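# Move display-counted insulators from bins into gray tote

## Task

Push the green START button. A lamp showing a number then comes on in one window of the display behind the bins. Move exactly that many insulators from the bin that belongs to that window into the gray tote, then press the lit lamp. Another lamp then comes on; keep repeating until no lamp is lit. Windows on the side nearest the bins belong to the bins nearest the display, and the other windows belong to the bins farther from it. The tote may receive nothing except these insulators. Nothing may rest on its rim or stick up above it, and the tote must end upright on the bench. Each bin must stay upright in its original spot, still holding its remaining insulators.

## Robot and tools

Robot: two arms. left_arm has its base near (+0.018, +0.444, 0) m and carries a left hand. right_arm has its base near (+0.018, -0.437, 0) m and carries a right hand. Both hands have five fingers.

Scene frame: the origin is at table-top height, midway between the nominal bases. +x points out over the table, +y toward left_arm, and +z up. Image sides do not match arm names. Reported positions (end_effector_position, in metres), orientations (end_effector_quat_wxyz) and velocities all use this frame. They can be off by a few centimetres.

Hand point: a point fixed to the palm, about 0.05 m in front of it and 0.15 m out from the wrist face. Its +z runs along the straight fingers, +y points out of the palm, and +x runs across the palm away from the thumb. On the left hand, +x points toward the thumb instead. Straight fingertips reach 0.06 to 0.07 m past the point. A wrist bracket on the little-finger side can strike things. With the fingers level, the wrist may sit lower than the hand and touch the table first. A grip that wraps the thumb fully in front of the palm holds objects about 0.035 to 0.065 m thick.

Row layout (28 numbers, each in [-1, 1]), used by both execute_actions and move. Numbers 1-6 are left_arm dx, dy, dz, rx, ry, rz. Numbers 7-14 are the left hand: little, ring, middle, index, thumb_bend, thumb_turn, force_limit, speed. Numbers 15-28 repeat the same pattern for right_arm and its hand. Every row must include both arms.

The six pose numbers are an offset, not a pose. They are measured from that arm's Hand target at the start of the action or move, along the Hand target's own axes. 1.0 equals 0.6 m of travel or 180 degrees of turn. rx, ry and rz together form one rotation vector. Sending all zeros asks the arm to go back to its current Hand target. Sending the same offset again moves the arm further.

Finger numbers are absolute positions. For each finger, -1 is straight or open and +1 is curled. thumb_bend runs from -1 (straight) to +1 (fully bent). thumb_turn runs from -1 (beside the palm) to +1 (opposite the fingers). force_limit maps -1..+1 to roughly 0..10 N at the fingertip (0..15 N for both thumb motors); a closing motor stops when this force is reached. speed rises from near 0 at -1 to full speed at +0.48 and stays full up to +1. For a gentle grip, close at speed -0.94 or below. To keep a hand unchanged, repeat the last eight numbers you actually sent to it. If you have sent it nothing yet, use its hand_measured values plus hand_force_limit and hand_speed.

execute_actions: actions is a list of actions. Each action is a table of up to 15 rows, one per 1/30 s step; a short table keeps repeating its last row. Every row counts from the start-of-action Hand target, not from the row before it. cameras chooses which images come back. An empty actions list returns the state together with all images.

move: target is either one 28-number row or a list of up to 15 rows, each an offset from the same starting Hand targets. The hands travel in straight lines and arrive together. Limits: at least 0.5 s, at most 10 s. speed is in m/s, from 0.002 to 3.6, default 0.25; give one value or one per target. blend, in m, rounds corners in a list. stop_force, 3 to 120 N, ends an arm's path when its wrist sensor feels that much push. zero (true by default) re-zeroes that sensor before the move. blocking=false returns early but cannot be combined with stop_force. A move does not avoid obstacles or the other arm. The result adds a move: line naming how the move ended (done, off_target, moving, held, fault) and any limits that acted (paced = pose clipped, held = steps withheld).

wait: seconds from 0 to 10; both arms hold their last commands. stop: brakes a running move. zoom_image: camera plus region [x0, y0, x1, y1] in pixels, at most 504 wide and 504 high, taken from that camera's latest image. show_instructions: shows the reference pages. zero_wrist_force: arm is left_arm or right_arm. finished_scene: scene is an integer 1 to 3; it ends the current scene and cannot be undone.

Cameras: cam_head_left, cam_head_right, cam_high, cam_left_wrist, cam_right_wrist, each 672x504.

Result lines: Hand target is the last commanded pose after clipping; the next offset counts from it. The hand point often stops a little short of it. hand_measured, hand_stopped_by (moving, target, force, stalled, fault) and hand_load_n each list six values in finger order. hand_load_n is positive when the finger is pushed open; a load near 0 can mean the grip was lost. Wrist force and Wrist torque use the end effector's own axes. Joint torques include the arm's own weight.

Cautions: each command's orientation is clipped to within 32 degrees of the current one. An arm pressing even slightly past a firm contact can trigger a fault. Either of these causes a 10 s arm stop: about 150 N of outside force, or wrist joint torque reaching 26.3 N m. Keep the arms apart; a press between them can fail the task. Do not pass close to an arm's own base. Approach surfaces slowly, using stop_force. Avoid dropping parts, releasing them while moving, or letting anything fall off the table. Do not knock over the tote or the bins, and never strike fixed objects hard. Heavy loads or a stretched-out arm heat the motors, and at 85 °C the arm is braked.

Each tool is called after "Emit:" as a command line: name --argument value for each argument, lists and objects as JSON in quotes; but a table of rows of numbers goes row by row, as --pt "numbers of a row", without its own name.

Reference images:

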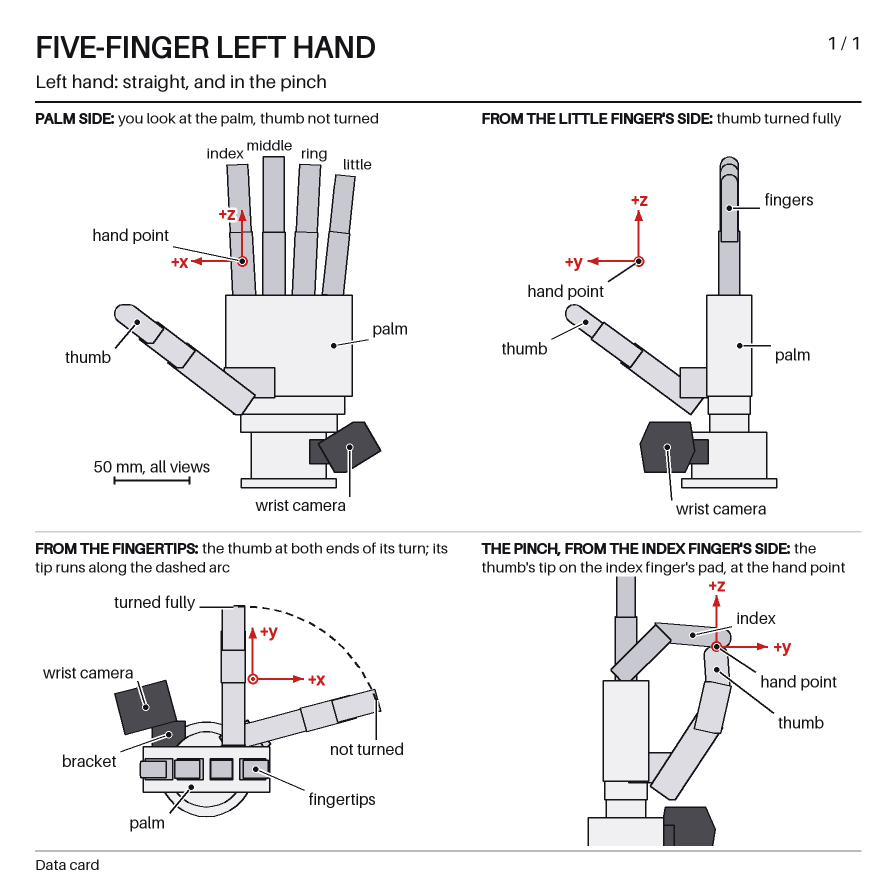

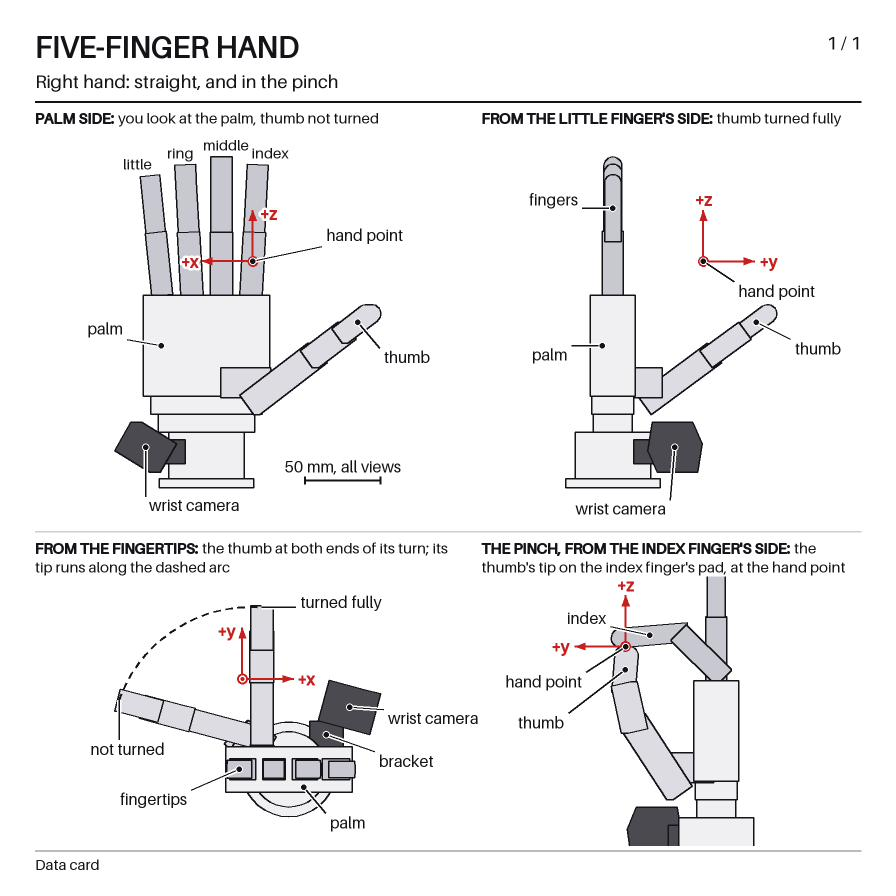

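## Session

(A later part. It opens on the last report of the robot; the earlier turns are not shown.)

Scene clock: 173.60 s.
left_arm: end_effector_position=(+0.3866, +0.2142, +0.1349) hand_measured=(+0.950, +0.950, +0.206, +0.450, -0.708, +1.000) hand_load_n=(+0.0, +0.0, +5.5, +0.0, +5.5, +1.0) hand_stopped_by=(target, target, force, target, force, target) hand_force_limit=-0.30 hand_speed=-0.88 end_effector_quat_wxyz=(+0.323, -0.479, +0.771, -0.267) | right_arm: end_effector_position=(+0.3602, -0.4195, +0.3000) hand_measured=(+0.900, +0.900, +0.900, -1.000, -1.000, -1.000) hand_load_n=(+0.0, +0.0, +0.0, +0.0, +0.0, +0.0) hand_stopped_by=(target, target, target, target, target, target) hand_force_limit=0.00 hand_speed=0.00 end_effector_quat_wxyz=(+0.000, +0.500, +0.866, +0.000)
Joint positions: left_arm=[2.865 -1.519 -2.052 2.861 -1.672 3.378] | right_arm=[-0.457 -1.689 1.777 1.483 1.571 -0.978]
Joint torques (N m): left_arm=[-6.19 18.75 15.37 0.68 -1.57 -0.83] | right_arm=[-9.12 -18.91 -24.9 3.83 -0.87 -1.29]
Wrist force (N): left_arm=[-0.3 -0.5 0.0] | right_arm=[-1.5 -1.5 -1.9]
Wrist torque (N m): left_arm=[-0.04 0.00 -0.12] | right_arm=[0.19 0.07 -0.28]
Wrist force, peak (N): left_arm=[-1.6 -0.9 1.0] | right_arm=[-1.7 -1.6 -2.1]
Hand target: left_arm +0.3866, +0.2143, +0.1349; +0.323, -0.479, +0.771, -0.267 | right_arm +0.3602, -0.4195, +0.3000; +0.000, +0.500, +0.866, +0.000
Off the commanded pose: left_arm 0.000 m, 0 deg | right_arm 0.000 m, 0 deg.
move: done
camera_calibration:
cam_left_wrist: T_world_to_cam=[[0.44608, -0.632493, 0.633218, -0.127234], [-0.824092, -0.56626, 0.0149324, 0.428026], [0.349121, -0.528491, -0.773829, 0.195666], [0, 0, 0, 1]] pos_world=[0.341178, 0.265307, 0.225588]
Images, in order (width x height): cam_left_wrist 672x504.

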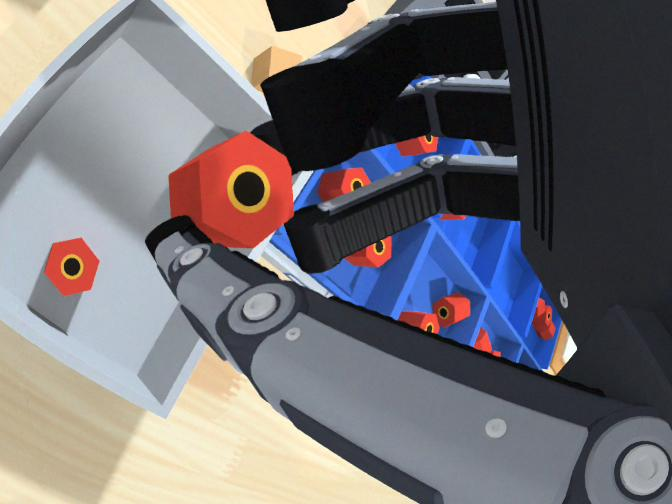

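Emit:
move --pt "0.0429 0.128 0.1152 0 0 0 0.95 0.95 0.5 0.45 -0.6 1 -0.3 -0.88 0 0 0 0 0 0 0.9 0.9 0.9 -1 -1 -1 0 0" --pt "0.0429 0.128 0.1152 0 0 0 0.95 0.95 0.08 0.45 -0.78 1 -0.3 -0.7 0 0 0 0 0 0 0.9 0.9 0.9 -1 -1 -1 0 0" --pt "0 0 0 0 0 0 0.95 0.95 0.08 0.45 -0.78 1 -0.3 -0.7 0 0 0 0 0 0 0.9 0.9 0.9 -1 -1 -1 0 0" --speed '[0.12,0.1,0.2]' --cameras '["cam_left_wrist"]'

Scene clock: 183.63 s.
left_arm: end_effector_position=(+0.3865, +0.2143, +0.1347) hand_measured=(+0.950, +0.950, +0.080, +0.450, -0.780, +1.000) hand_load_n=(+0.0, +0.0, -0.5, +0.0, +0.0, +0.0) hand_stopped_by=(target, target, target, target, target, target) hand_force_limit=-0.30 hand_speed=-0.70 end_effector_quat_wxyz=(+0.323, -0.479, +0.771, -0.267) end_effector_velocity=(-0.001, +0.000, +0.000) end_effector_angular_velocity=(+0.001, +0.003, -0.001) | right_arm: end_effector_position=(+0.3602, -0.4195, +0.3000) hand_measured=(+0.900, +0.900, +0.900, -1.000, -1.000, -1.000) hand_load_n=(+0.0, +0.0, +0.5, +0.0, +0.0, +0.0) hand_stopped_by=(target, target, target, target, target, target) hand_force_limit=0.00 hand_speed=0.00 end_effector_quat_wxyz=(+0.000, +0.500, +0.866, +0.000)
Joint positions: left_arm=[2.865 -1.519 -2.053 2.861 -1.673 3.378] | right_arm=[-0.457 -1.689 1.777 1.483 1.571 -0.978]
Joint velocities: left_arm=[0 0 0.002 -0.005 0.001 0] | right_arm=[within noise]
Joint torques (N m): left_arm=[8.48 19.26 26.64 -1.92 2.16 0.99] | right_arm=[-8.65 -18.98 -25.94 3.62 -1.06 -1.08]
Wrist force (N): left_arm=[-0.4 -0.7 -0.4] | right_arm=[-1.6 -1.3 -1.4]
Wrist torque (N m): left_arm=[-0.04 -0.01 -0.11] | right_arm=[0.20 0.08 -0.28]
Wrist force, peak (N): left_arm=[-0.7 -2.0 -1.4] | right_arm=[-1.9 -1.6 -2.1]
Hand target: left_arm +0.3866, +0.2143, +0.1349; +0.323, -0.479, +0.771, -0.267 | right_arm +0.3602, -0.4195, +0.3000; +0.000, +0.500, +0.866, +0.000
Off the commanded pose: left_arm 0.000 m, 0 deg | right_arm 0.000 m, 0 deg.
move: done
camera_calibration:
cam_left_wrist: T_world_to_cam=[[0.446317, -0.632426, 0.633118, -0.127202], [-0.823968, -0.566437, 0.0150395, 0.427927], [0.34911, -0.528382, -0.773909, 0.195616], [0, 0, 0, 1]] pos_world=[0.341079, 0.265308, 0.225487]
Images, in order (width x height): cam_left_wrist 672x504.

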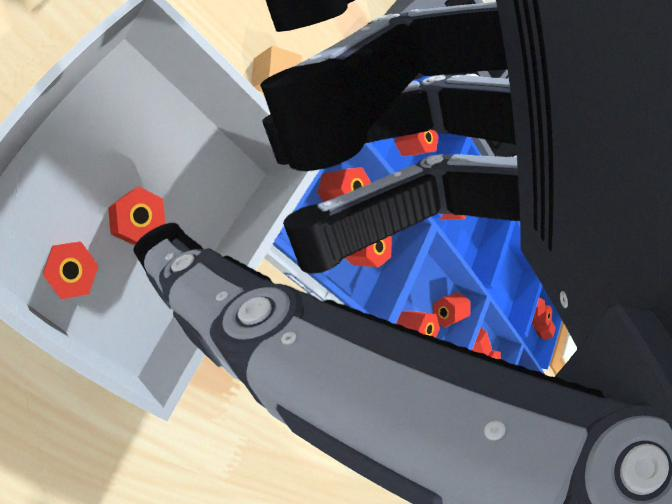

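Emit:
move --target '[0.3842,-0.3155,0.3353,-0.0963,0.0781,-0.0278,0.95,0.95,0.95,-1,-0.6,1,-0.3,0,0,0,0,0,0,0,0.9,0.9,0.9,-1,-1,-1,0,0]' --speed 0.3

Emit:
move --target '[0,0.0242,0.0419,0,0,0,0.95,0.95,0.95,-1,-0.6,1,-0.3,0,0,0,0,0,0,0,0.9,0.9,0.9,-1,-1,-1,0,0]' --speed 0.02 --stop_force 8 --cameras '["cam_high"]'

Emit:
zoom_image --camera "cam_high" --region '[240, 200, 480, 390]'

Scene clock: 193.63 s.
left_arm: end_effector_position=(+0.5690, -0.0918, +0.0852) hand_measured=(+0.950, +0.950, +0.950, -1.000, -0.600, +1.000) hand_load_n=(+0.0, +0.0, +0.0, +0.0, +0.0, +0.0) hand_stopped_by=(target, target, target, target, target, target) hand_force_limit=-0.30 hand_speed=0.00 end_effector_quat_wxyz=(+0.139, -0.519, +0.815, -0.218) | right_arm: end_effector_position=(+0.3602, -0.4195, +0.3000) hand_measured=(+0.900, +0.900, +0.900, -1.000, -1.000, -1.000) hand_load_n=(+0.0, +0.0, +0.0, +0.0, +0.0, +0.0) hand_stopped_by=(target, target, target, target, target, target) hand_force_limit=0.00 hand_speed=0.00 end_effector_quat_wxyz=(+0.000, +0.500, +0.866, +0.000)
Joint positions: left_arm=[2.565 -2.633 -0.478 2.06 -1.637 3.026] | right_arm=[-0.457 -1.689 1.777 1.483 1.571 -0.978]
Joint torques (N m): left_arm=[9.4 45.76 27.4 -3.14 2.43 -0.56] | right_arm=[-8.38 -19.56 -24.99 3.67 -1.04 -1.11]
Wrist force (N): left_arm=[-0.3 -0.4 -0.2] | right_arm=[-1.8 -1.6 -1.7]
Wrist torque (N m): left_arm=[-0.02 0.03 -0.08] | right_arm=[0.17 0.11 -0.30]
Wrist force, peak (N): left_arm=[-1.6 0.8 -1.7] | right_arm=[-1.9 -1.4 -2.0]
Hand target: left_arm +0.5690, -0.0918, +0.0852; +0.139, -0.519, +0.815, -0.218 | right_arm +0.3602, -0.4195, +0.3000; +0.000, +0.500, +0.866, +0.000
Off the commanded pose: left_arm 0.000 m, 0 deg | right_arm 0.000 m, 0 deg.
move: done

Scene clock: 196.00 s.
left_arm: end_effector_position=(+0.5691, -0.0918, +0.0623) hand_measured=(+0.950, +0.950, +0.950, -1.000, -0.600, +1.000) hand_load_n=(+0.0, +0.0, +0.0, +1.0, +0.0, +0.0) hand_stopped_by=(target, target, target, target, target, target) hand_force_limit=-0.30 hand_speed=0.00 end_effector_quat_wxyz=(+0.139, -0.519, +0.815, -0.218) | right_arm: end_effector_position=(+0.3602, -0.4195, +0.3000) hand_measured=(+0.900, +0.900, +0.900, -1.000, -1.000, -1.000) hand_load_n=(+0.0, +0.0, +0.0, +0.0, +0.0, +0.5) hand_stopped_by=(target, target, target, target, target, target) hand_force_limit=0.00 hand_speed=0.00 end_effector_quat_wxyz=(+0.000, +0.500, +0.866, +0.000)
Joint positions: left_arm=[2.565 -2.633 -0.537 2.119 -1.637 3.026] | right_arm=[-0.457 -1.689 1.777 1.483 1.571 -0.978]
Joint torques (N m): left_arm=[6.81 60.22 23.63 -1.22 2.2 -0.88] | right_arm=[-8.9 -18.47 -24.86 3.58 -1.16 -1.06]
Wrist force (N): left_arm=[-0.9 -5.4 -6.3] | right_arm=[-1.5 -1.2 -1.9]
Wrist torque (N m): left_arm=[0.62 0.00 -0.09] | right_arm=[0.24 0.08 -0.27]
Wrist force, peak (N): left_arm=[-1.5 -9.5 -16.4] | right_arm=[-1.9 -1.3 -2.0]
Hand target: left_arm +0.5691, -0.0919, +0.0623; +0.139, -0.519, +0.815, -0.218 (not the last commanded pose) | right_arm +0.3602, -0.4195, +0.3000; +0.000, +0.500, +0.866, +0.000
Off the commanded pose: left_arm 0.006 m, 0 deg | right_arm 0.000 m, 0 deg.
move: contact (left_arm)
Images, in order (width x height): cam_high 672x504.

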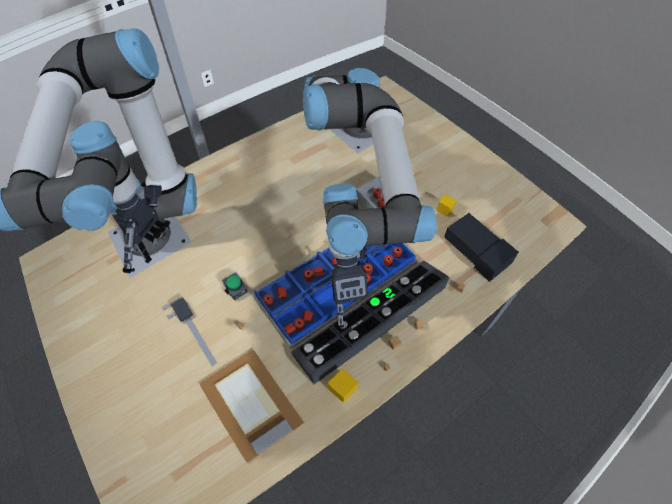

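Scaled by 2.100.

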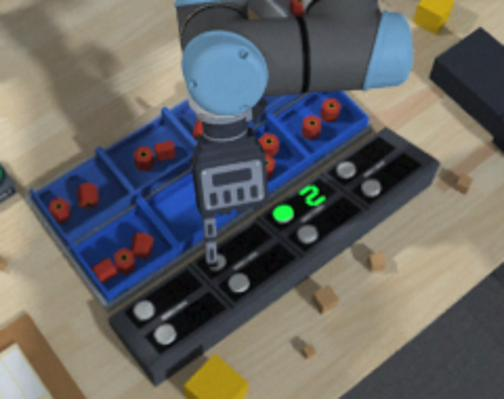

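Emit:
move --pt "0 -0.05 -0.0866 0 0 0 0.95 0.95 0.95 -1 -0.6 1 -0.3 0 0 0 0 0 0 0 0 0 0.9 0.9 0.9 -1 -1 -1 0 0" --pt "-0.094 -0.0283 -0.1333 0.1339 -0.0801 0.0363 0.95 0.95 0.95 -1 -0.6 1 -0.3 0 0 0 0 0 0 0 0 0 0.9 0.9 0.9 -1 -1 -1 0 0" --speed 0.3 --blend 0.02 --cameras '["cam_left_wrist", "cam_high"]'


Emit:
move --pt "0 -0.05 -0.0866 0 0 0 0.95 0.95 0.95 -1 -0.6 1 -0.3 0 0 0 0 0 0 0 0.9 0.9 0.9 -1 -1 -1 0 0" --pt "-0.094 -0.0283 -0.1333 0.1339 -0.0801 0.0363 0.95 0.95 0.95 -1 -0.6 1 -0.3 0 0 0 0 0 0 0 0.9 0.9 0.9 -1 -1 -1 0 0" --speed 0.3 --blend 0.02 --cameras '["cam_left_wrist", "cam_high"]'

Scene clock: 254.53 s.
left_arm: end_effector_position=(+0.5699, -0.0301, +0.1401) hand_measured=(+0.950, +0.950, +0.950, -1.000, -0.600, +1.000) hand_load_n=(+0.0, +0.0, +0.0, +0.0, +0.0, +0.0) hand_stopped_by=(target, target, target, target, target, target) hand_force_limit=-0.30 hand_speed=0.00 end_effector_quat_wxyz=(+0.356, -0.455, +0.755, -0.309) end_effector_velocity=(+0.000, +0.000, -0.001) end_effector_angular_velocity=(+0.000, -0.002, +0.000) | right_arm: end_effector_position=(+0.3602, -0.4195, +0.3000) hand_measured=(+0.900, +0.900, +0.900, -1.000, -1.000, -1.000) hand_load_n=(+0.0, +0.0, +0.0, +0.0, +0.0, +0.0) hand_stopped_by=(target, target, target, target, target, target) hand_force_limit=0.00 hand_speed=0.00 end_effector_quat_wxyz=(+0.000, +0.500, +0.866, +0.000)
Joint positions: left_arm=[2.52 -2.183 -1.205 2.751 -1.935 3.199] | right_arm=[-0.457 -1.689 1.777 1.483 1.571 -0.978]
Joint velocities: left_arm=[0 0 -0.004 0.006 0 0.001] | right_arm=[within noise]
Joint torques (N m): left_arm=[9.08 48.82 8.77 0.8 -2.36 0.8] | right_arm=[-8.6 -18.67 -25.26 3.5 -1.12 -0.86]
Wrist force (N): left_arm=[-0.5 -0.6 -0.5] | right_arm=[-1.7 -1.2 -1.6]
Wrist torque (N m): left_arm=[-0.04 0.00 -0.02] | right_arm=[0.22 0.10 -0.29]
Wrist force, peak (N): left_arm=[-0.9 -5.5 -6.6] | right_arm=[-1.8 -1.4 -2.0]
Hand target: left_arm +0.5700, -0.0300, +0.1401; +0.356, -0.455, +0.755, -0.309 | right_arm +0.3602, -0.4195, +0.3000; +0.000, +0.500, +0.866, +0.000
Off the commanded pose: left_arm 0.000 m, 0 deg | right_arm 0.000 m, 0 deg.
move: done
camera_calibration:
cam_left_wrist: T_world_to_cam=[[0.350478, -0.628276, 0.694575, -0.320868], [-0.838339, -0.541088, -0.0664197, 0.460861], [0.417556, -0.559011, -0.716348, -0.0414871], [0, 0, 0, 1]] pos_world=[0.516138, 0.0245811, 0.223758]
Images, in order (width x height): cam_high 672x504, cam_left_wrist 672x504.

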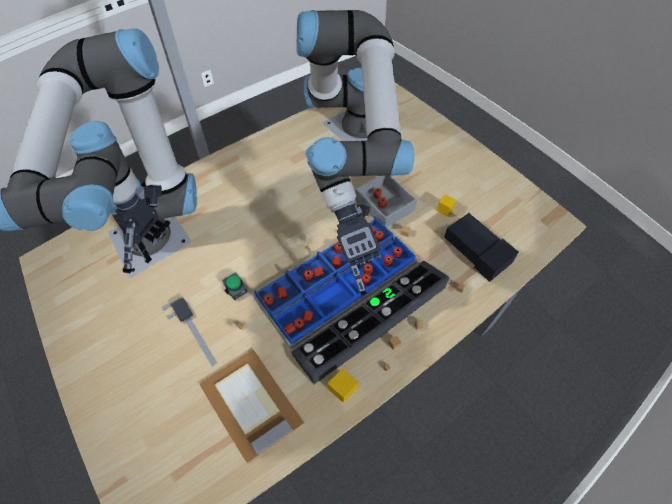

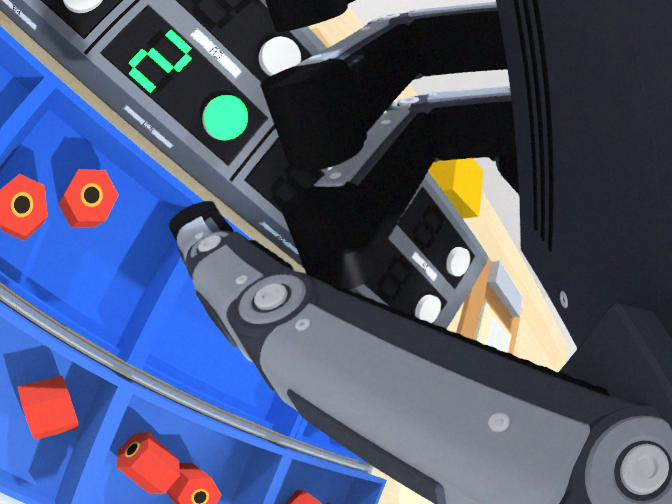

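Emit:
zoom_image --camera "cam_left_wrist" --region '[0, 0, 300, 240]'

Emit:
zoom_image --camera "cam_high" --region '[320, 220, 460, 320]'

Scaled by 1.680 from the camera's 672x504 image, which has a finer 960x720 frame.

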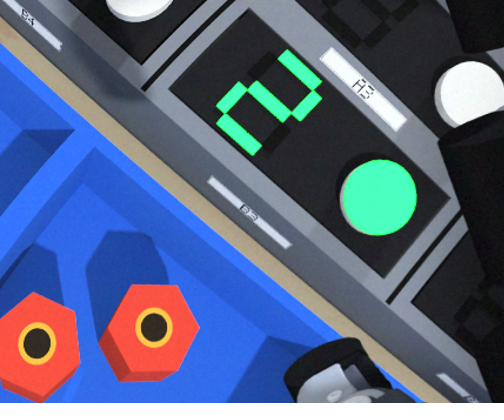

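Scaled by 3.600.

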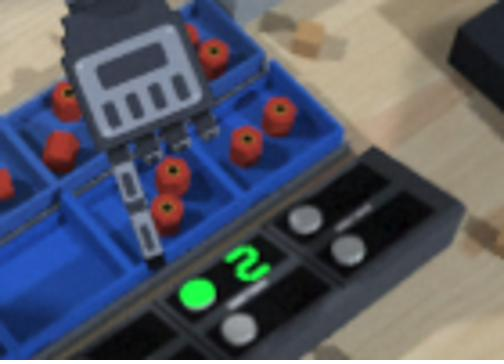

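Emit:
move --target '[-0.0635,0.0998,0.0077,-0.0514,-0.1686,-0.1369,0.95,0.95,0.02,0.95,-0.6,1,-0.3,0.2,0,0,0,0,0,0,0.9,0.9,0.9,-1,-1,-1,0,0]' --speed 0.3 --cameras '["cam_left_wrist"]'

Scene clock: 338.70 s.
left_arm: end_effector_position=(+0.5584, +0.0275, +0.0999) hand_measured=(+0.950, +0.950, +0.020, +0.950, -0.600, +1.000) hand_load_n=(+0.0, +0.5, +0.0, +0.0, +0.0, +0.0) hand_stopped_by=(target, target, target, target, target, target) hand_force_limit=-0.30 hand_speed=0.20 end_effector_quat_wxyz=(-0.430, +0.695, -0.546, +0.187) | right_arm: end_effector_position=(+0.3602, -0.4195, +0.3000) hand_measured=(+0.900, +0.900, +0.900, -1.000, -1.000, -1.000) hand_load_n=(+0.0, +0.0, +0.0, +0.0, +0.0, +0.0) hand_stopped_by=(target, target, target, target, target, target) hand_force_limit=0.00 hand_speed=0.00 end_effector_quat_wxyz=(+0.000, +0.500, +0.866, +0.000)
Joint positions: left_arm=[2.451 -2.398 -1.018 2.36 -2.442 2.462] | right_arm=[-0.457 -1.689 1.777 1.483 1.571 -0.978]
Joint torques (N m): left_arm=[3.57 51.79 12.86 -3.49 -1.2 -1.54] | right_arm=[-9.12 -18.57 -24.36 3.41 -1.07 -0.92]
Wrist force (N): left_arm=[-0.8 -0.7 -0.6] | right_arm=[-1.7 -1.4 -1.8]
Wrist torque (N m): left_arm=[-0.02 0.05 -0.11] | right_arm=[0.20 0.11 -0.29]
Wrist force, peak (N): left_arm=[-0.8 -1.2 -0.3] | right_arm=[-1.8 -1.4 -2.0]
Hand target: left_arm +0.5584, +0.0276, +0.1000; -0.430, +0.695, -0.545, +0.187 | right_arm +0.3602, -0.4195, +0.3000; +0.000, +0.500, +0.866, +0.000
Off the commanded pose: left_arm 0.000 m, 0 deg | right_arm 0.000 m, 0 deg.
move: done
camera_calibration:
cam_left_wrist: T_world_to_cam=[[0.659321, -0.222399, 0.718217, -0.438702], [-0.292343, -0.955914, -0.0276327, 0.182332], [0.692699, -0.191747, -0.695271, -0.19898], [0, 0, 0, 1]] pos_world=[0.480382, 0.0385728, 0.181777]
Images, in order (width x height): cam_left_wrist 672x504.

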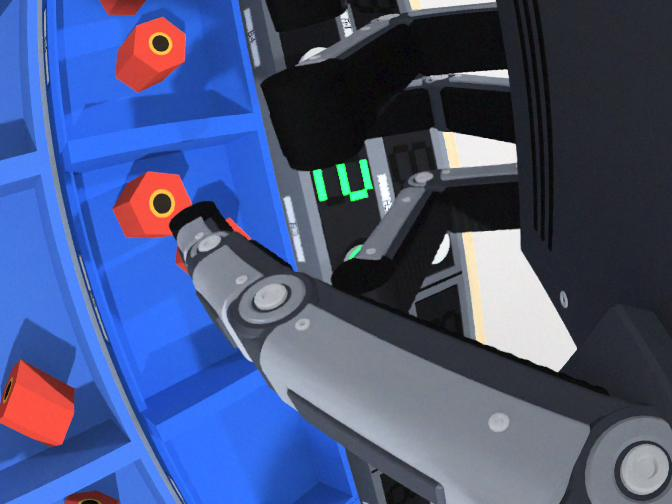

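Emit:
move --pt "0.01732 0.06677 0.04675 0 0 0 0.95 0.95 0.02 0.95 -0.6 1 -0.3 0.2 0 0 0 0 0 0 0.9 0.9 0.9 -1 -1 -1 0 0" --pt "0.02426 0.09348 0.06545 0 0 0 0.95 0.95 0.02 0.95 -0.6 1 -0.3 0.2 0 0 0 0 0 0 0.9 0.9 0.9 -1 -1 -1 0 0" --speed '[0.12,0.04]' --stop_force 4 --cameras '["cam_left_wrist"]'

Scene clock: 349.60 s.
left_arm: end_effector_position=(+0.5584, +0.0276, +0.0300) hand_measured=(+0.950, +0.950, +0.020, +0.950, -0.600, +1.000) hand_load_n=(+0.0, +0.0, +0.0, +0.0, +0.0, +0.0) hand_stopped_by=(target, target, target, target, target, target) hand_force_limit=-0.30 hand_speed=0.20 end_effector_quat_wxyz=(-0.430, +0.695, -0.545, +0.187) | right_arm: end_effector_position=(+0.3602, -0.4195, +0.3000) hand_measured=(+0.900, +0.900, +0.900, -1.000, -1.000, -1.000) hand_load_n=(+0.0, +0.0, +0.0, +0.0, +0.0, +0.0) hand_stopped_by=(target, target, target, target, target, target) hand_force_limit=0.00 hand_speed=0.00 end_effector_quat_wxyz=(+0.000, +0.500, +0.866, +0.000)
Joint positions: left_arm=[2.451 -2.461 -1.089 2.494 -2.442 2.462] | right_arm=[-0.457 -1.689 1.777 1.483 1.571 -0.978]
Joint torques (N m): left_arm=[7.48 59.94 24.92 -1.88 1.21 1.4] | right_arm=[-8.24 -18.67 -25.05 3.35 -1.11 -0.87]
Wrist force (N): left_arm=[-0.7 -0.6 -0.5] | right_arm=[-1.6 -1.2 -1.9]
Wrist torque (N m): left_arm=[-0.01 0.03 -0.09] | right_arm=[0.23 0.08 -0.28]
Wrist force, peak (N): left_arm=[-0.9 -2.1 -1.4] | right_arm=[-1.6 -1.5 -2.1]
Hand target: left_arm +0.5584, +0.0276, +0.0300; -0.430, +0.695, -0.545, +0.187 | right_arm +0.3602, -0.4195, +0.3000; +0.000, +0.500, +0.866, +0.000
Off the commanded pose: left_arm 0.000 m, 0 deg | right_arm 0.000 m, 0 deg.
move: done
camera_calibration:
cam_left_wrist: T_world_to_cam=[[0.65939, -0.222331, 0.718174, -0.388414], [-0.29209, -0.955988, -0.0277715, 0.180486], [0.69274, -0.191459, -0.695309, -0.247637], [0, 0, 0, 1]] pos_world=[0.480382, 0.0387735, 0.111777]
Images, in order (width x height): cam_left_wrist 672x504.

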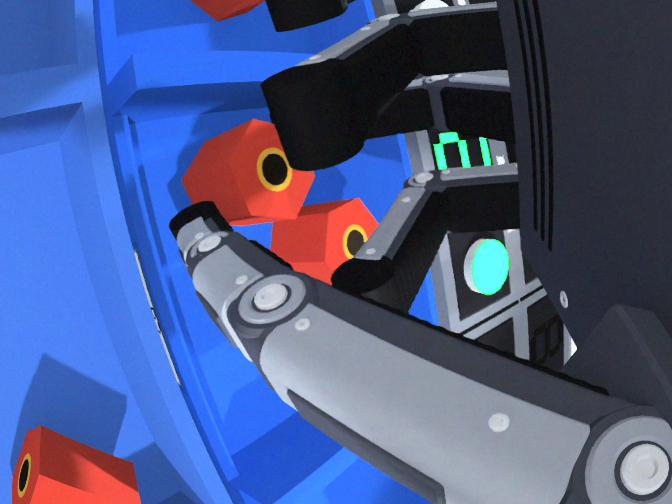

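Emit:
move --pt "0 0 0 0 0 0 0.95 0.95 0.45 0.95 -0.6 1 -0.3 -0.88 0 0 0 0 0 0 0.9 0.9 0.9 -1 -1 -1 0 0" --pt "-0.0173 -0.06677 -0.04675 0 0 0 0.95 0.95 0.45 0.95 -0.6 1 -0.3 -0.88 0 0 0 0 0 0 0.9 0.9 0.9 -1 -1 -1 0 0" --pt "-0.03465 -0.13355 -0.0935 0 0 0 0.95 0.95 0.45 0.95 -0.6 1 -0.3 -0.88 0 0 0 0 0 0 0.9 0.9 0.9 -1 -1 -1 0 0" --speed '[0.1,0.08,0.15]' --cameras '["cam_left_wrist", "cam_high"]'

Scene clock: 362.03 s.
left_arm: end_effector_position=(+0.5584, +0.0275, +0.1300) hand_measured=(+0.950, +0.950, +0.162, +0.950, -0.602, +1.000) hand_load_n=(+0.0, +0.0, +4.5, +0.0, +4.5, +2.0) hand_stopped_by=(target, target, force, target, target, target) hand_force_limit=-0.30 hand_speed=-0.88 end_effector_quat_wxyz=(-0.430, +0.695, -0.545, +0.187) | right_arm: end_effector_position=(+0.3602, -0.4195, +0.3000) hand_measured=(+0.900, +0.900, +0.900, -1.000, -1.000, -1.000) hand_load_n=(+0.0, +0.0, +0.5, +0.0, +0.0, +0.0) hand_stopped_by=(target, target, target, target, target, target) hand_force_limit=0.00 hand_speed=0.00 end_effector_quat_wxyz=(+0.000, +0.500, +0.866, +0.000)
Joint positions: left_arm=[2.451 -2.378 -0.976 2.298 -2.442 2.462] | right_arm=[-0.457 -1.689 1.777 1.483 1.571 -0.978]
Joint torques (N m): left_arm=[-6.63 41.69 14.58 -3.17 -2 -0.98] | right_arm=[-8.48 -19.3 -25.55 3.34 -1.18 -0.83]
Wrist force (N): left_arm=[-0.6 -0.6 -0.4] | right_arm=[-1.5 -1.6 -1.7]
Wrist torque (N m): left_arm=[-0.04 0.03 -0.09] | right_arm=[0.17 0.06 -0.28]
Wrist force, peak (N): left_arm=[-1.4 -2.4 -1.3] | right_arm=[-1.9 -1.5 -2.0]
Hand target: left_arm +0.5584, +0.0275, +0.1300; -0.430, +0.695, -0.545, +0.187 | right_arm +0.3602, -0.4195, +0.3000; +0.000, +0.500, +0.866, +0.000
Off the commanded pose: left_arm 0.000 m, 0 deg | right_arm 0.000 m, 0 deg.
move: done
camera_calibration:
cam_left_wrist: T_world_to_cam=[[0.659305, -0.222161, 0.718305, -0.460313], [-0.292109, -0.955988, -0.0275572, 0.183161], [0.692813, -0.191655, -0.695182, -0.178248], [0, 0, 0, 1]] pos_world=[0.480482, 0.038674, 0.211777]
Images, in order (width x height): cam_high 672x504, cam_left_wrist 672x504.

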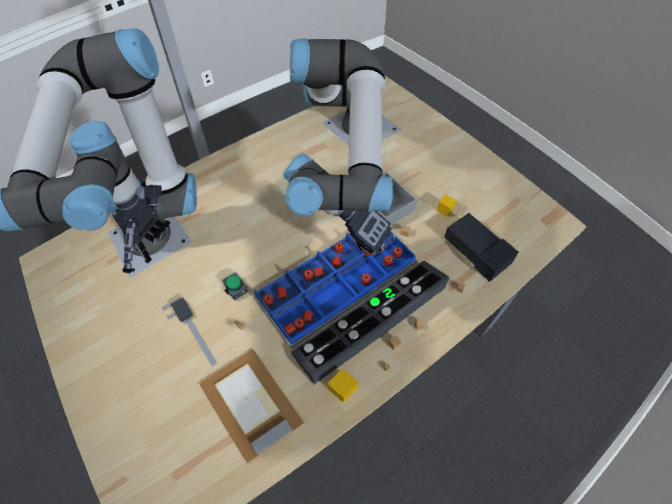

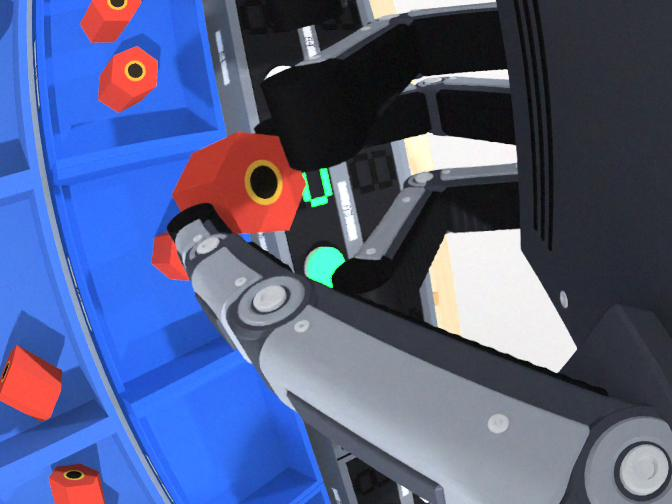

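Emit:
move --target '[-0.4365,0.1568,-0.0622,0.0843,0.2791,0.2136,0.95,0.95,0.45,0.95,-0.6,1,-0.3,-0.88,0,0,0,0,0,0,0.9,0.9,0.9,-1,-1,-1,0,0]' --speed 0.35 --cameras '["cam_left_wrist", "cam_high"]'

Scene clock: 392.80 s.
left_arm: end_effector_position=(+0.3874, +0.2502, +0.1302) hand_measured=(+0.950, +0.950, +0.162, +0.950, -0.602, +1.000) hand_load_n=(+0.0, +0.0, +4.5, +0.0, +4.5, +2.5) hand_stopped_by=(target, target, force, target, target, target) hand_force_limit=-0.30 hand_speed=-0.88 end_effector_quat_wxyz=(+0.283, -0.281, +0.836, -0.378) end_effector_velocity=(+0.000, +0.000, +0.001) end_effector_angular_velocity=(-0.001, -0.002, -0.006) | right_arm: end_effector_position=(+0.3602, -0.4195, +0.3000) hand_measured=(+0.900, +0.900, +0.900, -1.000, -1.000, -1.000) hand_load_n=(+0.0, +0.5, +0.0, +0.0, +0.0, -0.5) hand_stopped_by=(target, target, target, target, target, target) hand_force_limit=0.00 hand_speed=0.00 end_effector_quat_wxyz=(+0.000, +0.500, +0.866, +0.000)
Joint positions: left_arm=[3.336 -1.42 -2.216 2.87 -0.926 3.984] | right_arm=[-0.457 -1.689 1.777 1.483 1.571 -0.978]
Joint velocities: left_arm=[0.004 0 0.001 -0.004 0.007 0.007] | right_arm=[within noise]
Joint torques (N m): left_arm=[9.18 19.61 15.39 -2.7 3.06 1.53] | right_arm=[-8.51 -18.76 -25.68 3.25 -1.08 -0.83]
Wrist force (N): left_arm=[-0.5 -0.7 -0.4] | right_arm=[-2.0 -1.2 -1.8]
Wrist torque (N m): left_arm=[-0.05 -0.01 -0.06] | right_arm=[0.22 0.15 -0.30]
Wrist force, peak (N): left_arm=[-0.8 -0.2 -1.4] | right_arm=[-2.0 -1.3 -1.8]
Hand target: left_arm +0.3873, +0.2502, +0.1302; +0.282, -0.281, +0.836, -0.378 | right_arm +0.3602, -0.4195, +0.3000; +0.000, +0.500, +0.866, +0.000
Off the commanded pose: left_arm 0.000 m, 0 deg | right_arm 0.000 m, 0 deg.
move: done
camera_calibration:
cam_left_wrist: T_world_to_cam=[[0.051814, -0.718315, 0.693786, 0.0644162], [-0.988071, -0.13776, -0.0688384, 0.416348], [0.145024, -0.681943, -0.716883, 0.320812], [0, 0, 0, 1]] pos_world=[0.361518, 0.322402, 0.213954]
Images, in order (width x height): cam_high 672x504, cam_left_wrist 672x504.

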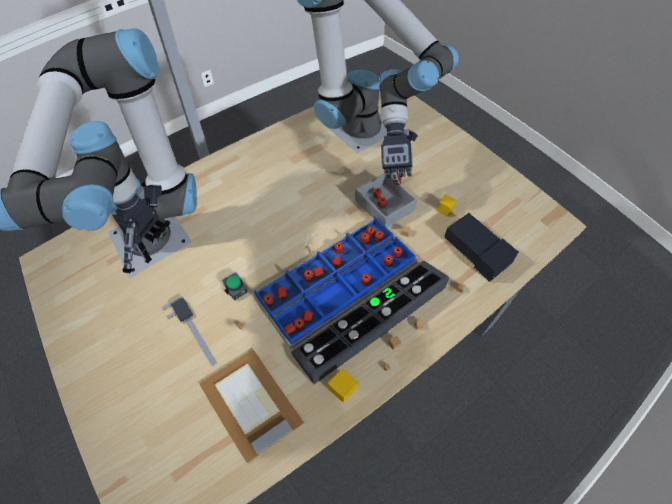

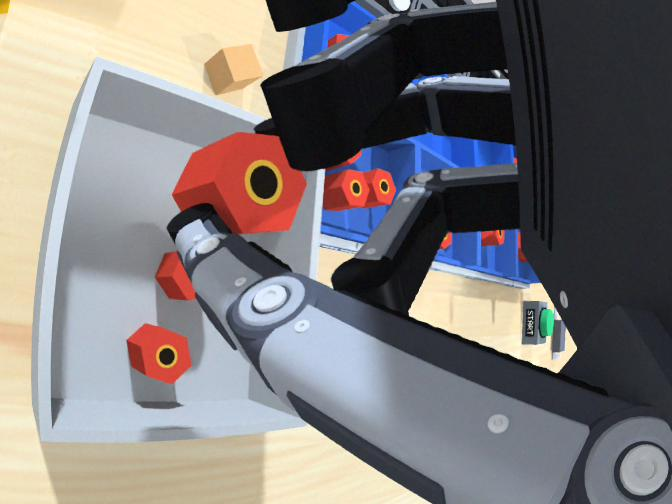

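Emit:
move --pt "0.0323 0.0989 0.0693 0 0 0 0.95 0.95 0.45 0.95 -0.6 1 -0.3 -0.88 0 0 0 0 0 0 0.9 0.9 0.9 -1 -1 -1 0 0" --pt "0.04214 0.12884 0.09021 0 0 0 0.95 0.95 0.45 0.95 -0.6 1 -0.3 -0.88 0 0 0 0 0 0 0.9 0.9 0.9 -1 -1 -1 0 0" --speed '[0.15,0.04]' --stop_force 5 --cameras '["cam_left_wrist"]'

Scene clock: 405.53 s.
left_arm: end_effector_position=(+0.3873, +0.2503, +0.0325) hand_measured=(+0.950, +0.950, +0.162, +0.950, -0.602, +1.000) hand_load_n=(+0.0, +0.0, +4.5, +0.0, +4.0, +2.0) hand_stopped_by=(target, target, force, target, target, target) hand_force_limit=-0.30 hand_speed=-0.88 end_effector_quat_wxyz=(+0.282, -0.281, +0.836, -0.378) | right_arm: end_effector_position=(+0.3602, -0.4195, +0.3000) hand_measured=(+0.900, +0.900, +0.900, -1.000, -1.000, -1.000) hand_load_n=(+0.0, +0.0, +0.0, +0.0, +0.0, +0.0) hand_stopped_by=(target, target, target, target, target, target) hand_force_limit=0.00 hand_speed=0.00 end_effector_quat_wxyz=(+0.000, +0.500, +0.866, +0.000)
Joint positions: left_arm=[3.337 -1.608 -2.361 3.201 -0.926 3.984] | right_arm=[-0.457 -1.689 1.777 1.483 1.571 -0.978]
Joint torques (N m): left_arm=[-1.87 24.39 21.54 0.29 -0.71 -1.04] | right_arm=[-9.1 -19.33 -25.48 3.24 -1.02 -0.84]
Wrist force (N): left_arm=[-0.6 -0.8 -0.4] | right_arm=[-1.6 -1.1 -1.8]
Wrist torque (N m): left_arm=[-0.06 0.00 -0.02] | right_arm=[0.25 0.08 -0.28]
Wrist force, peak (N): left_arm=[-0.8 -2.0 -1.2] | right_arm=[-1.8 -1.6 -1.9]
Hand target: left_arm +0.3873, +0.2503, +0.0325; +0.282, -0.281, +0.836, -0.378 | right_arm +0.3602, -0.4195, +0.3000; +0.000, +0.500, +0.866, +0.000
Off the commanded pose: left_arm 0.000 m, 0 deg | right_arm 0.000 m, 0 deg.
move: done
camera_calibration:
cam_left_wrist: T_world_to_cam=[[0.051726, -0.718285, 0.693824, 0.132294], [-0.988105, -0.137559, -0.0687431, 0.409473], [0.144819, -0.682015, -0.716856, 0.250949], [0, 0, 0, 1]] pos_world=[0.361418, 0.322502, 0.116254]
Images, in order (width x height): cam_left_wrist 672x504.

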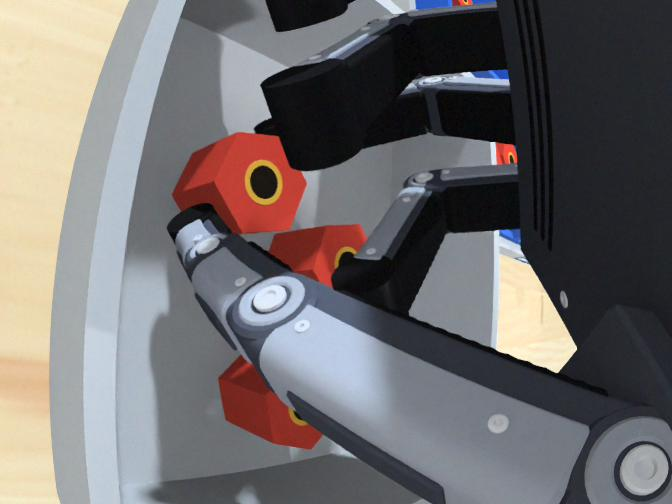

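Emit:
move --pt "0.00065 0.00198 0.00139 0 0 0 0.95 0.95 0.45 0.95 -0.6 1 -0.3 -0.88 0 0 0 0 0 0 0.9 0.9 0.9 -1 -1 -1 0 0" --pt "0.00065 0.00198 0.00139 0 0 0 0.95 0.95 0.02 0.95 -0.6 1 -0.3 -0.5 0 0 0 0 0 0 0.9 0.9 0.9 -1 -1 -1 0 0" --pt "-0.04313 -0.13187 -0.09233 0 0 0 0.95 0.95 0.02 0.95 -0.6 1 -0.3 -0.5 0 0 0 0 0 0 0.9 0.9 0.9 -1 -1 -1 0 0" --speed '[0.02,0.02,0.12]' --cameras '["cam_left_wrist"]'

Scene clock: 426.73 s.
left_arm: end_effector_position=(+0.3873, +0.2502, +0.1325) hand_measured=(+0.950, +0.950, +0.020, +0.950, -0.600, +1.000) hand_load_n=(+0.0, +0.0, +0.0, +0.0, +0.0, +0.0) hand_stopped_by=(target, target, target, target, target, target) hand_force_limit=-0.30 hand_speed=-0.50 end_effector_quat_wxyz=(+0.282, -0.281, +0.836, -0.378) | right_arm: end_effector_position=(+0.3602, -0.4195, +0.3000) hand_measured=(+0.900, +0.900, +0.900, -1.000, -1.000, -1.000) hand_load_n=(+0.0, +0.0, +0.0, +0.0, +0.0, +0.0) hand_stopped_by=(target, target, target, target, target, target) hand_force_limit=0.00 hand_speed=0.00 end_effector_quat_wxyz=(+0.000, +0.500, +0.866, +0.000)
Joint positions: left_arm=[3.336 -1.417 -2.213 2.863 -0.926 3.984] | right_arm=[-0.457 -1.689 1.777 1.483 1.571 -0.978]
Joint torques (N m): left_arm=[4.74 8.01 18.43 -2.18 3.05 0.14] | right_arm=[-8.41 -19.3 -25.52 3.1 -1.12 -0.65]
Wrist force (N): left_arm=[-0.5 -0.8 -0.3] | right_arm=[-1.6 -1.1 -2.0]
Wrist torque (N m): left_arm=[-0.06 -0.01 -0.08] | right_arm=[0.25 0.10 -0.28]
Wrist force, peak (N): left_arm=[-0.8 -2.1 -1.1] | right_arm=[-1.9 -1.6 -1.8]
Hand target: left_arm +0.3873, +0.2502, +0.1325; +0.282, -0.281, +0.836, -0.378 | right_arm +0.3602, -0.4195, +0.3000; +0.000, +0.500, +0.866, +0.000
Off the commanded pose: left_arm 0.000 m, 0 deg | right_arm 0.000 m, 0 deg.
move: done
camera_calibration:
cam_left_wrist: T_world_to_cam=[[0.0515875, -0.718301, 0.693817, 0.0629658], [-0.988098, -0.137527, -0.0689124, 0.41635], [0.144919, -0.682004, -0.716847, 0.322453], [0, 0, 0, 1]] pos_world=[0.361417, 0.322402, 0.216154]
Images, in order (width x height): cam_left_wrist 672x504.

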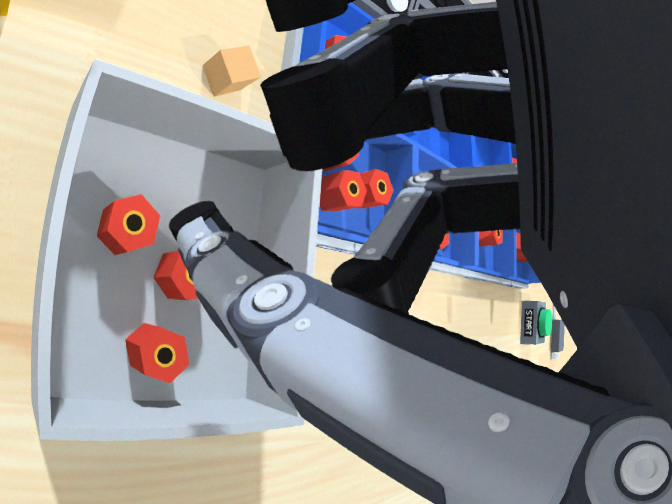

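Emit:
move --target '[0.0925,-0.2968,0.3883,0.0389,0.1421,0.0796,0.95,0.95,0.02,0.02,-0.6,1,-0.3,0.2,0,0,0,0,0,0,0.9,0.9,0.9,-1,-1,-1,0,0]' --speed 0.35 --cameras '["cam_left_wrist"]'

Scene clock: 432.23 s.
left_arm: end_effector_position=(+0.5545, +0.0030, +0.1297) hand_measured=(+0.950, +0.950, +0.020, +0.020, -0.600, +1.000) hand_load_n=(+0.0, +0.0, +0.0, +0.0, +0.0, +0.0) hand_stopped_by=(target, target, target, target, target, target) hand_force_limit=-0.30 hand_speed=0.20 end_effector_quat_wxyz=(+0.152, -0.067, +0.881, -0.443) | right_arm: end_effector_position=(+0.3602, -0.4195, +0.3000) hand_measured=(+0.900, +0.900, +0.900, -1.000, -1.000, -1.000) hand_load_n=(+0.0, +0.0, +0.0, +0.0, +0.0, +0.0) hand_stopped_by=(target, target, target, target, target, target) hand_force_limit=0.00 hand_speed=0.00 end_effector_quat_wxyz=(+0.000, +0.500, +0.866, +0.000)
Joint positions: left_arm=[2.851 -2.173 -1.278 2.634 -0.879 3.993] | right_arm=[-0.457 -1.689 1.777 1.483 1.571 -0.978]
Joint torques (N m): left_arm=[-4.58 30.84 25.63 -2.59 0.04 -0.57] | right_arm=[-8.16 -18.82 -25.23 3.1 -1.14 -0.68]
Wrist force (N): left_arm=[-0.6 -0.7 -0.7] | right_arm=[-1.8 -1.3 -1.6]
Wrist torque (N m): left_arm=[-0.03 0.01 -0.04] | right_arm=[0.20 0.10 -0.29]
Wrist force, peak (N): left_arm=[-1.3 -1.9 1.6] | right_arm=[-1.9 -1.5 -1.9]
Hand target: left_arm +0.5544, +0.0029, +0.1297; +0.152, -0.067, +0.881, -0.443 | right_arm +0.3602, -0.4195, +0.3000; +0.000, +0.500, +0.866, +0.000
Off the commanded pose: left_arm 0.000 m, 0 deg | right_arm 0.000 m, 0 deg.
move: done
camera_calibration:
cam_left_wrist: T_world_to_cam=[[-0.27812, -0.638482, 0.717628, 0.0581348], [-0.927046, 0.374009, -0.0265218, 0.506519], [-0.251465, -0.672651, -0.695921, 0.344807], [0, 0, 0, 1]] pos_world=[0.572442, 0.0796099, 0.211673]
Images, in order (width x height): cam_left_wrist 672x504.

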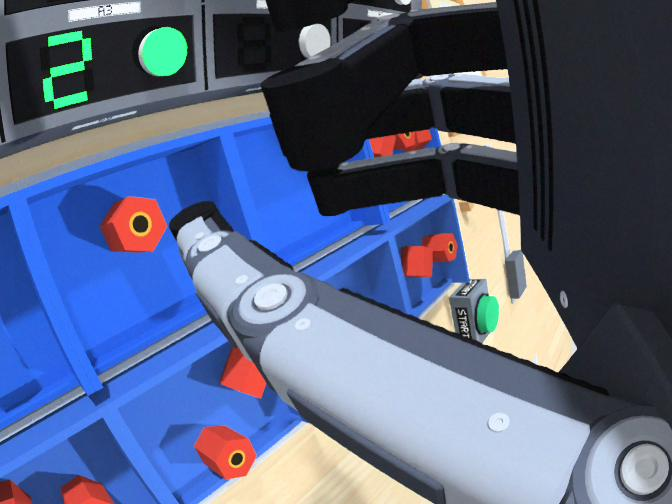

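Emit:
move --pt "0.0178 0.0682 0.0448 0 0 0 0.95 0.95 0.02 0.02 -0.6 1 -0.3 0.2 0 0 0 0 0 0 0.9 0.9 0.9 -1 -1 -1 0 0" --pt "0.0350 0.1345 0.0912 0 0 0 0.95 0.95 0.02 0.02 -0.6 1 -0.3 0.2 0 0 0 0 0 0 0.9 0.9 0.9 -1 -1 -1 0 0" --speed '[0.12,0.04]' --stop_force 4 --cameras '["cam_left_wrist"]'

Scene clock: 443.30 s.
left_arm: end_effector_position=(+0.5538, +0.0044, +0.0300) hand_measured=(+0.950, +0.950, +0.020, +0.020, -0.600, +1.000) hand_load_n=(+0.0, +0.0, +0.0, +0.0, +0.0, +0.0) hand_stopped_by=(target, target, target, target, target, target) hand_force_limit=-0.30 hand_speed=0.20 end_effector_quat_wxyz=(+0.152, -0.067, +0.881, -0.443) | right_arm: end_effector_position=(+0.3602, -0.4195, +0.3000) hand_measured=(+0.900, +0.900, +0.900, -1.000, -1.000, -1.000) hand_load_n=(+0.0, +0.0, +0.0, +0.0, +0.0, +0.0) hand_stopped_by=(target, target, target, target, target, target) hand_force_limit=0.00 hand_speed=0.00 end_effector_quat_wxyz=(+0.000, +0.500, +0.866, +0.000)
Joint positions: left_arm=[2.853 -2.268 -1.394 2.843 -0.878 3.995] | right_arm=[-0.457 -1.689 1.777 1.483 1.571 -0.978]
Joint torques (N m): left_arm=[6.97 54.03 24.56 -0.51 2.88 1.15] | right_arm=[-8.75 -19.21 -24.6 2.99 -1.06 -0.53]
Wrist force (N): left_arm=[-0.4 -0.8 -0.5] | right_arm=[-1.8 -1.5 -1.7]
Wrist torque (N m): left_arm=[-0.05 -0.02 -0.10] | right_arm=[0.17 0.11 -0.29]
Wrist force, peak (N): left_arm=[-0.8 -2.0 -1.3] | right_arm=[-1.9 -1.5 -1.8]
Hand target: left_arm +0.5538, +0.0044, +0.0300; +0.152, -0.067, +0.881, -0.443 | right_arm +0.3602, -0.4195, +0.3000; +0.000, +0.500, +0.866, +0.000
Off the commanded pose: left_arm 0.000 m, 0 deg | right_arm 0.000 m, 0 deg.
move: done
camera_calibration:
cam_left_wrist: T_world_to_cam=[[-0.278132, -0.638483, 0.717622, 0.130461], [-0.926987, 0.374165, -0.0263745, 0.502637], [-0.251669, -0.672562, -0.695933, 0.27623], [0, 0, 0, 1]] pos_world=[0.571742, 0.08101, 0.111873]
Images, in order (width x height): cam_left_wrist 672x504.

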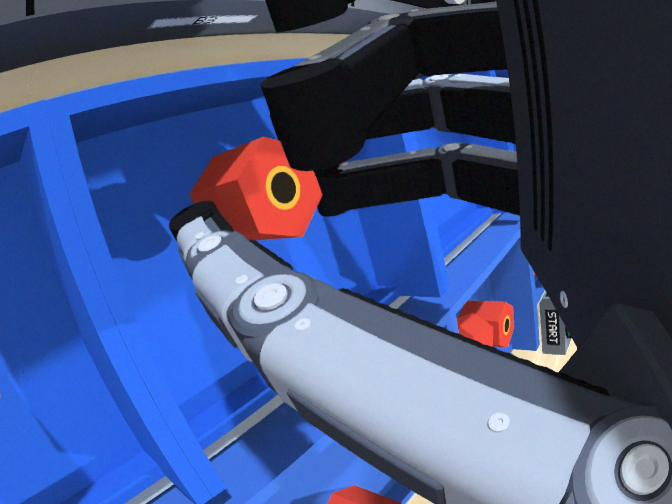

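Emit:
move --pt "0 0 0 0 0 0 0.95 0.95 0.45 0.45 -0.6 1 -0.3 -0.88 0 0 0 0 0 0 0.9 0.9 0.9 -1 -1 -1 0 0" --pt "-0.0173 -0.06677 -0.04675 0 0 0 0.95 0.95 0.45 0.45 -0.6 1 -0.3 -0.88 0 0 0 0 0 0 0.9 0.9 0.9 -1 -1 -1 0 0" --pt "-0.03465 -0.13355 -0.0935 0 0 0 0.95 0.95 0.45 0.45 -0.6 1 -0.3 -0.88 0 0 0 0 0 0 0.9 0.9 0.9 -1 -1 -1 0 0" --speed '[0.1,0.08,0.15]' --cameras '["cam_left_wrist"]'

Scene clock: 450.87 s.
left_arm: end_effector_position=(+0.5538, +0.0042, +0.1300) hand_measured=(+0.950, +0.950, +0.152, +0.230, -0.602, +1.000) hand_load_n=(+0.0, +0.0, +1.0, +4.5, +6.0, +0.5) hand_stopped_by=(target, target, force, force, target, target) hand_force_limit=-0.30 hand_speed=-0.88 end_effector_quat_wxyz=(+0.152, -0.067, +0.881, -0.443) | right_arm: end_effector_position=(+0.3602, -0.4195, +0.3000) hand_measured=(+0.900, +0.900, +0.900, -1.000, -1.000, -1.000) hand_load_n=(+0.0, +0.0, +0.0, +0.0, +0.0, +0.0) hand_stopped_by=(target, target, target, target, target, target) hand_force_limit=0.00 hand_speed=0.00 end_effector_quat_wxyz=(+0.000, +0.500, +0.866, +0.000)
Joint positions: left_arm=[2.853 -2.17 -1.283 2.634 -0.878 3.995] | right_arm=[-0.457 -1.689 1.777 1.483 1.571 -0.978]
Joint torques (N m): left_arm=[-0.36 36.2 15.12 -2.72 -0.48 1.59] | right_arm=[-8.21 -19.06 -25.18 2.96 -1 -0.47]
Wrist force (N): left_arm=[-0.4 -0.7 -0.5] | right_arm=[-1.6 -1.2 -1.6]
Wrist torque (N m): left_arm=[-0.06 -0.01 -0.08] | right_arm=[0.22 0.08 -0.27]
Wrist force, peak (N): left_arm=[-0.6 -3.2 -2.2] | right_arm=[-1.8 -1.6 -1.9]
Hand target: left_arm +0.5538, +0.0043, +0.1300; +0.152, -0.067, +0.881, -0.443 | right_arm +0.3602, -0.4195, +0.3000; +0.000, +0.500, +0.866, +0.000
Off the commanded pose: left_arm 0.000 m, 0 deg | right_arm 0.000 m, 0 deg.
move: done
camera_calibration:
cam_left_wrist: T_world_to_cam=[[-0.278273, -0.638449, 0.717599, 0.0586536], [-0.926971, 0.374193, -0.0265442, 0.505373], [-0.251573, -0.67258, -0.695951, 0.345639], [0, 0, 0, 1]] pos_world=[0.571741, 0.0808101, 0.211873]
Images, in order (width x height): cam_left_wrist 672x504.

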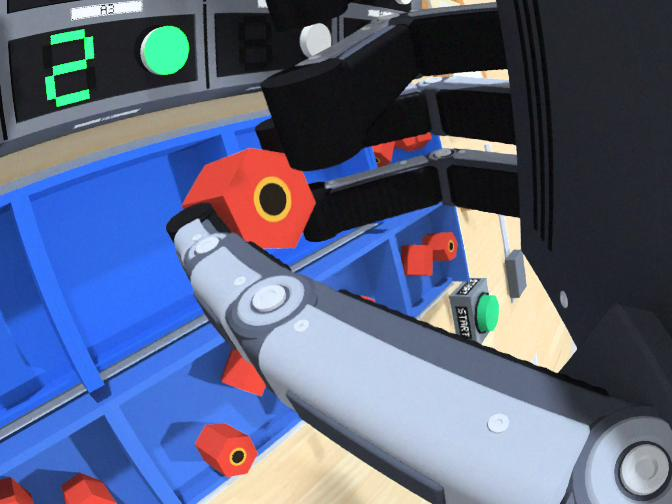

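Emit:
move --target '[0.21,0.2617,-0.4515,-0.0785,-0.2105,-0.123,0.95,0.95,0.45,0.45,-0.6,1,-0.3,-0.88,0,0,0,0,0,0,0.9,0.9,0.9,-1,-1,-1,0,0]' --speed 0.35 --cameras '["cam_left_wrist"]'

Scene clock: 497.80 s.
left_arm: end_effector_position=(+0.3486, +0.2721, +0.1303) hand_measured=(+0.950, +0.950, +0.152, +0.230, -0.602, +1.000) hand_load_n=(+0.0, +0.0, +1.0, +4.5, +6.0, +0.5) hand_stopped_by=(target, target, force, force, target, target) hand_force_limit=-0.30 hand_speed=-0.88 end_effector_quat_wxyz=(+0.332, -0.388, +0.802, -0.308) | right_arm: end_effector_position=(+0.3602, -0.4195, +0.3000) hand_measured=(+0.900, +0.900, +0.900, -1.000, -1.000, -1.000) hand_load_n=(+0.0, +0.0, +0.0, +0.0, +0.0, +0.0) hand_stopped_by=(target, target, target, target, target, target) hand_force_limit=0.00 hand_speed=0.00 end_effector_quat_wxyz=(+0.000, +0.500, +0.866, +0.000)
Joint positions: left_arm=[3.225 -1.254 -2.296 2.884 -1.26 3.749] | right_arm=[-0.457 -1.689 1.777 1.483 1.571 -0.978]
Joint torques (N m): left_arm=[7.9 14.94 8.64 -1.28 -2.03 -1.24] | right_arm=[-8.95 -18.53 -25.8 2.88 -1.03 -0.3]
Wrist force (N): left_arm=[-0.2 -0.7 -0.2] | right_arm=[-1.8 -1.2 -1.7]
Wrist torque (N m): left_arm=[-0.07 -0.02 -0.04] | right_arm=[0.22 0.11 -0.29]
Wrist force, peak (N): left_arm=[-1.6 -1.6 1.1] | right_arm=[-2.0 -1.7 -1.7]
Hand target: left_arm +0.3485, +0.2722, +0.1302; +0.332, -0.388, +0.802, -0.308 | right_arm +0.3602, -0.4195, +0.3000; +0.000, +0.500, +0.866, +0.000
Off the commanded pose: left_arm 0.000 m, 0 deg | right_arm 0.000 m, 0 deg.
move: done
camera_calibration:
cam_left_wrist: T_world_to_cam=[[0.26336, -0.714015, 0.648709, 0.0131104], [-0.914864, -0.398189, -0.0668624, 0.42611], [0.306049, -0.575872, -0.758093, 0.261862], [0, 0, 0, 1]] pos_world=[0.306237, 0.329832, 0.218502]
Images, in order (width x height): cam_left_wrist 672x504.

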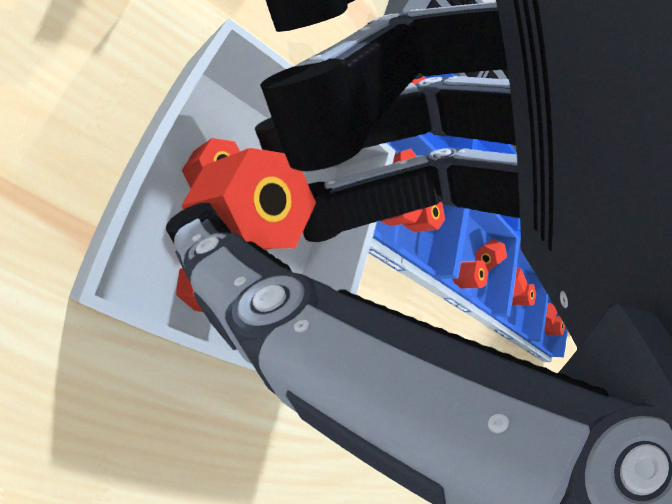

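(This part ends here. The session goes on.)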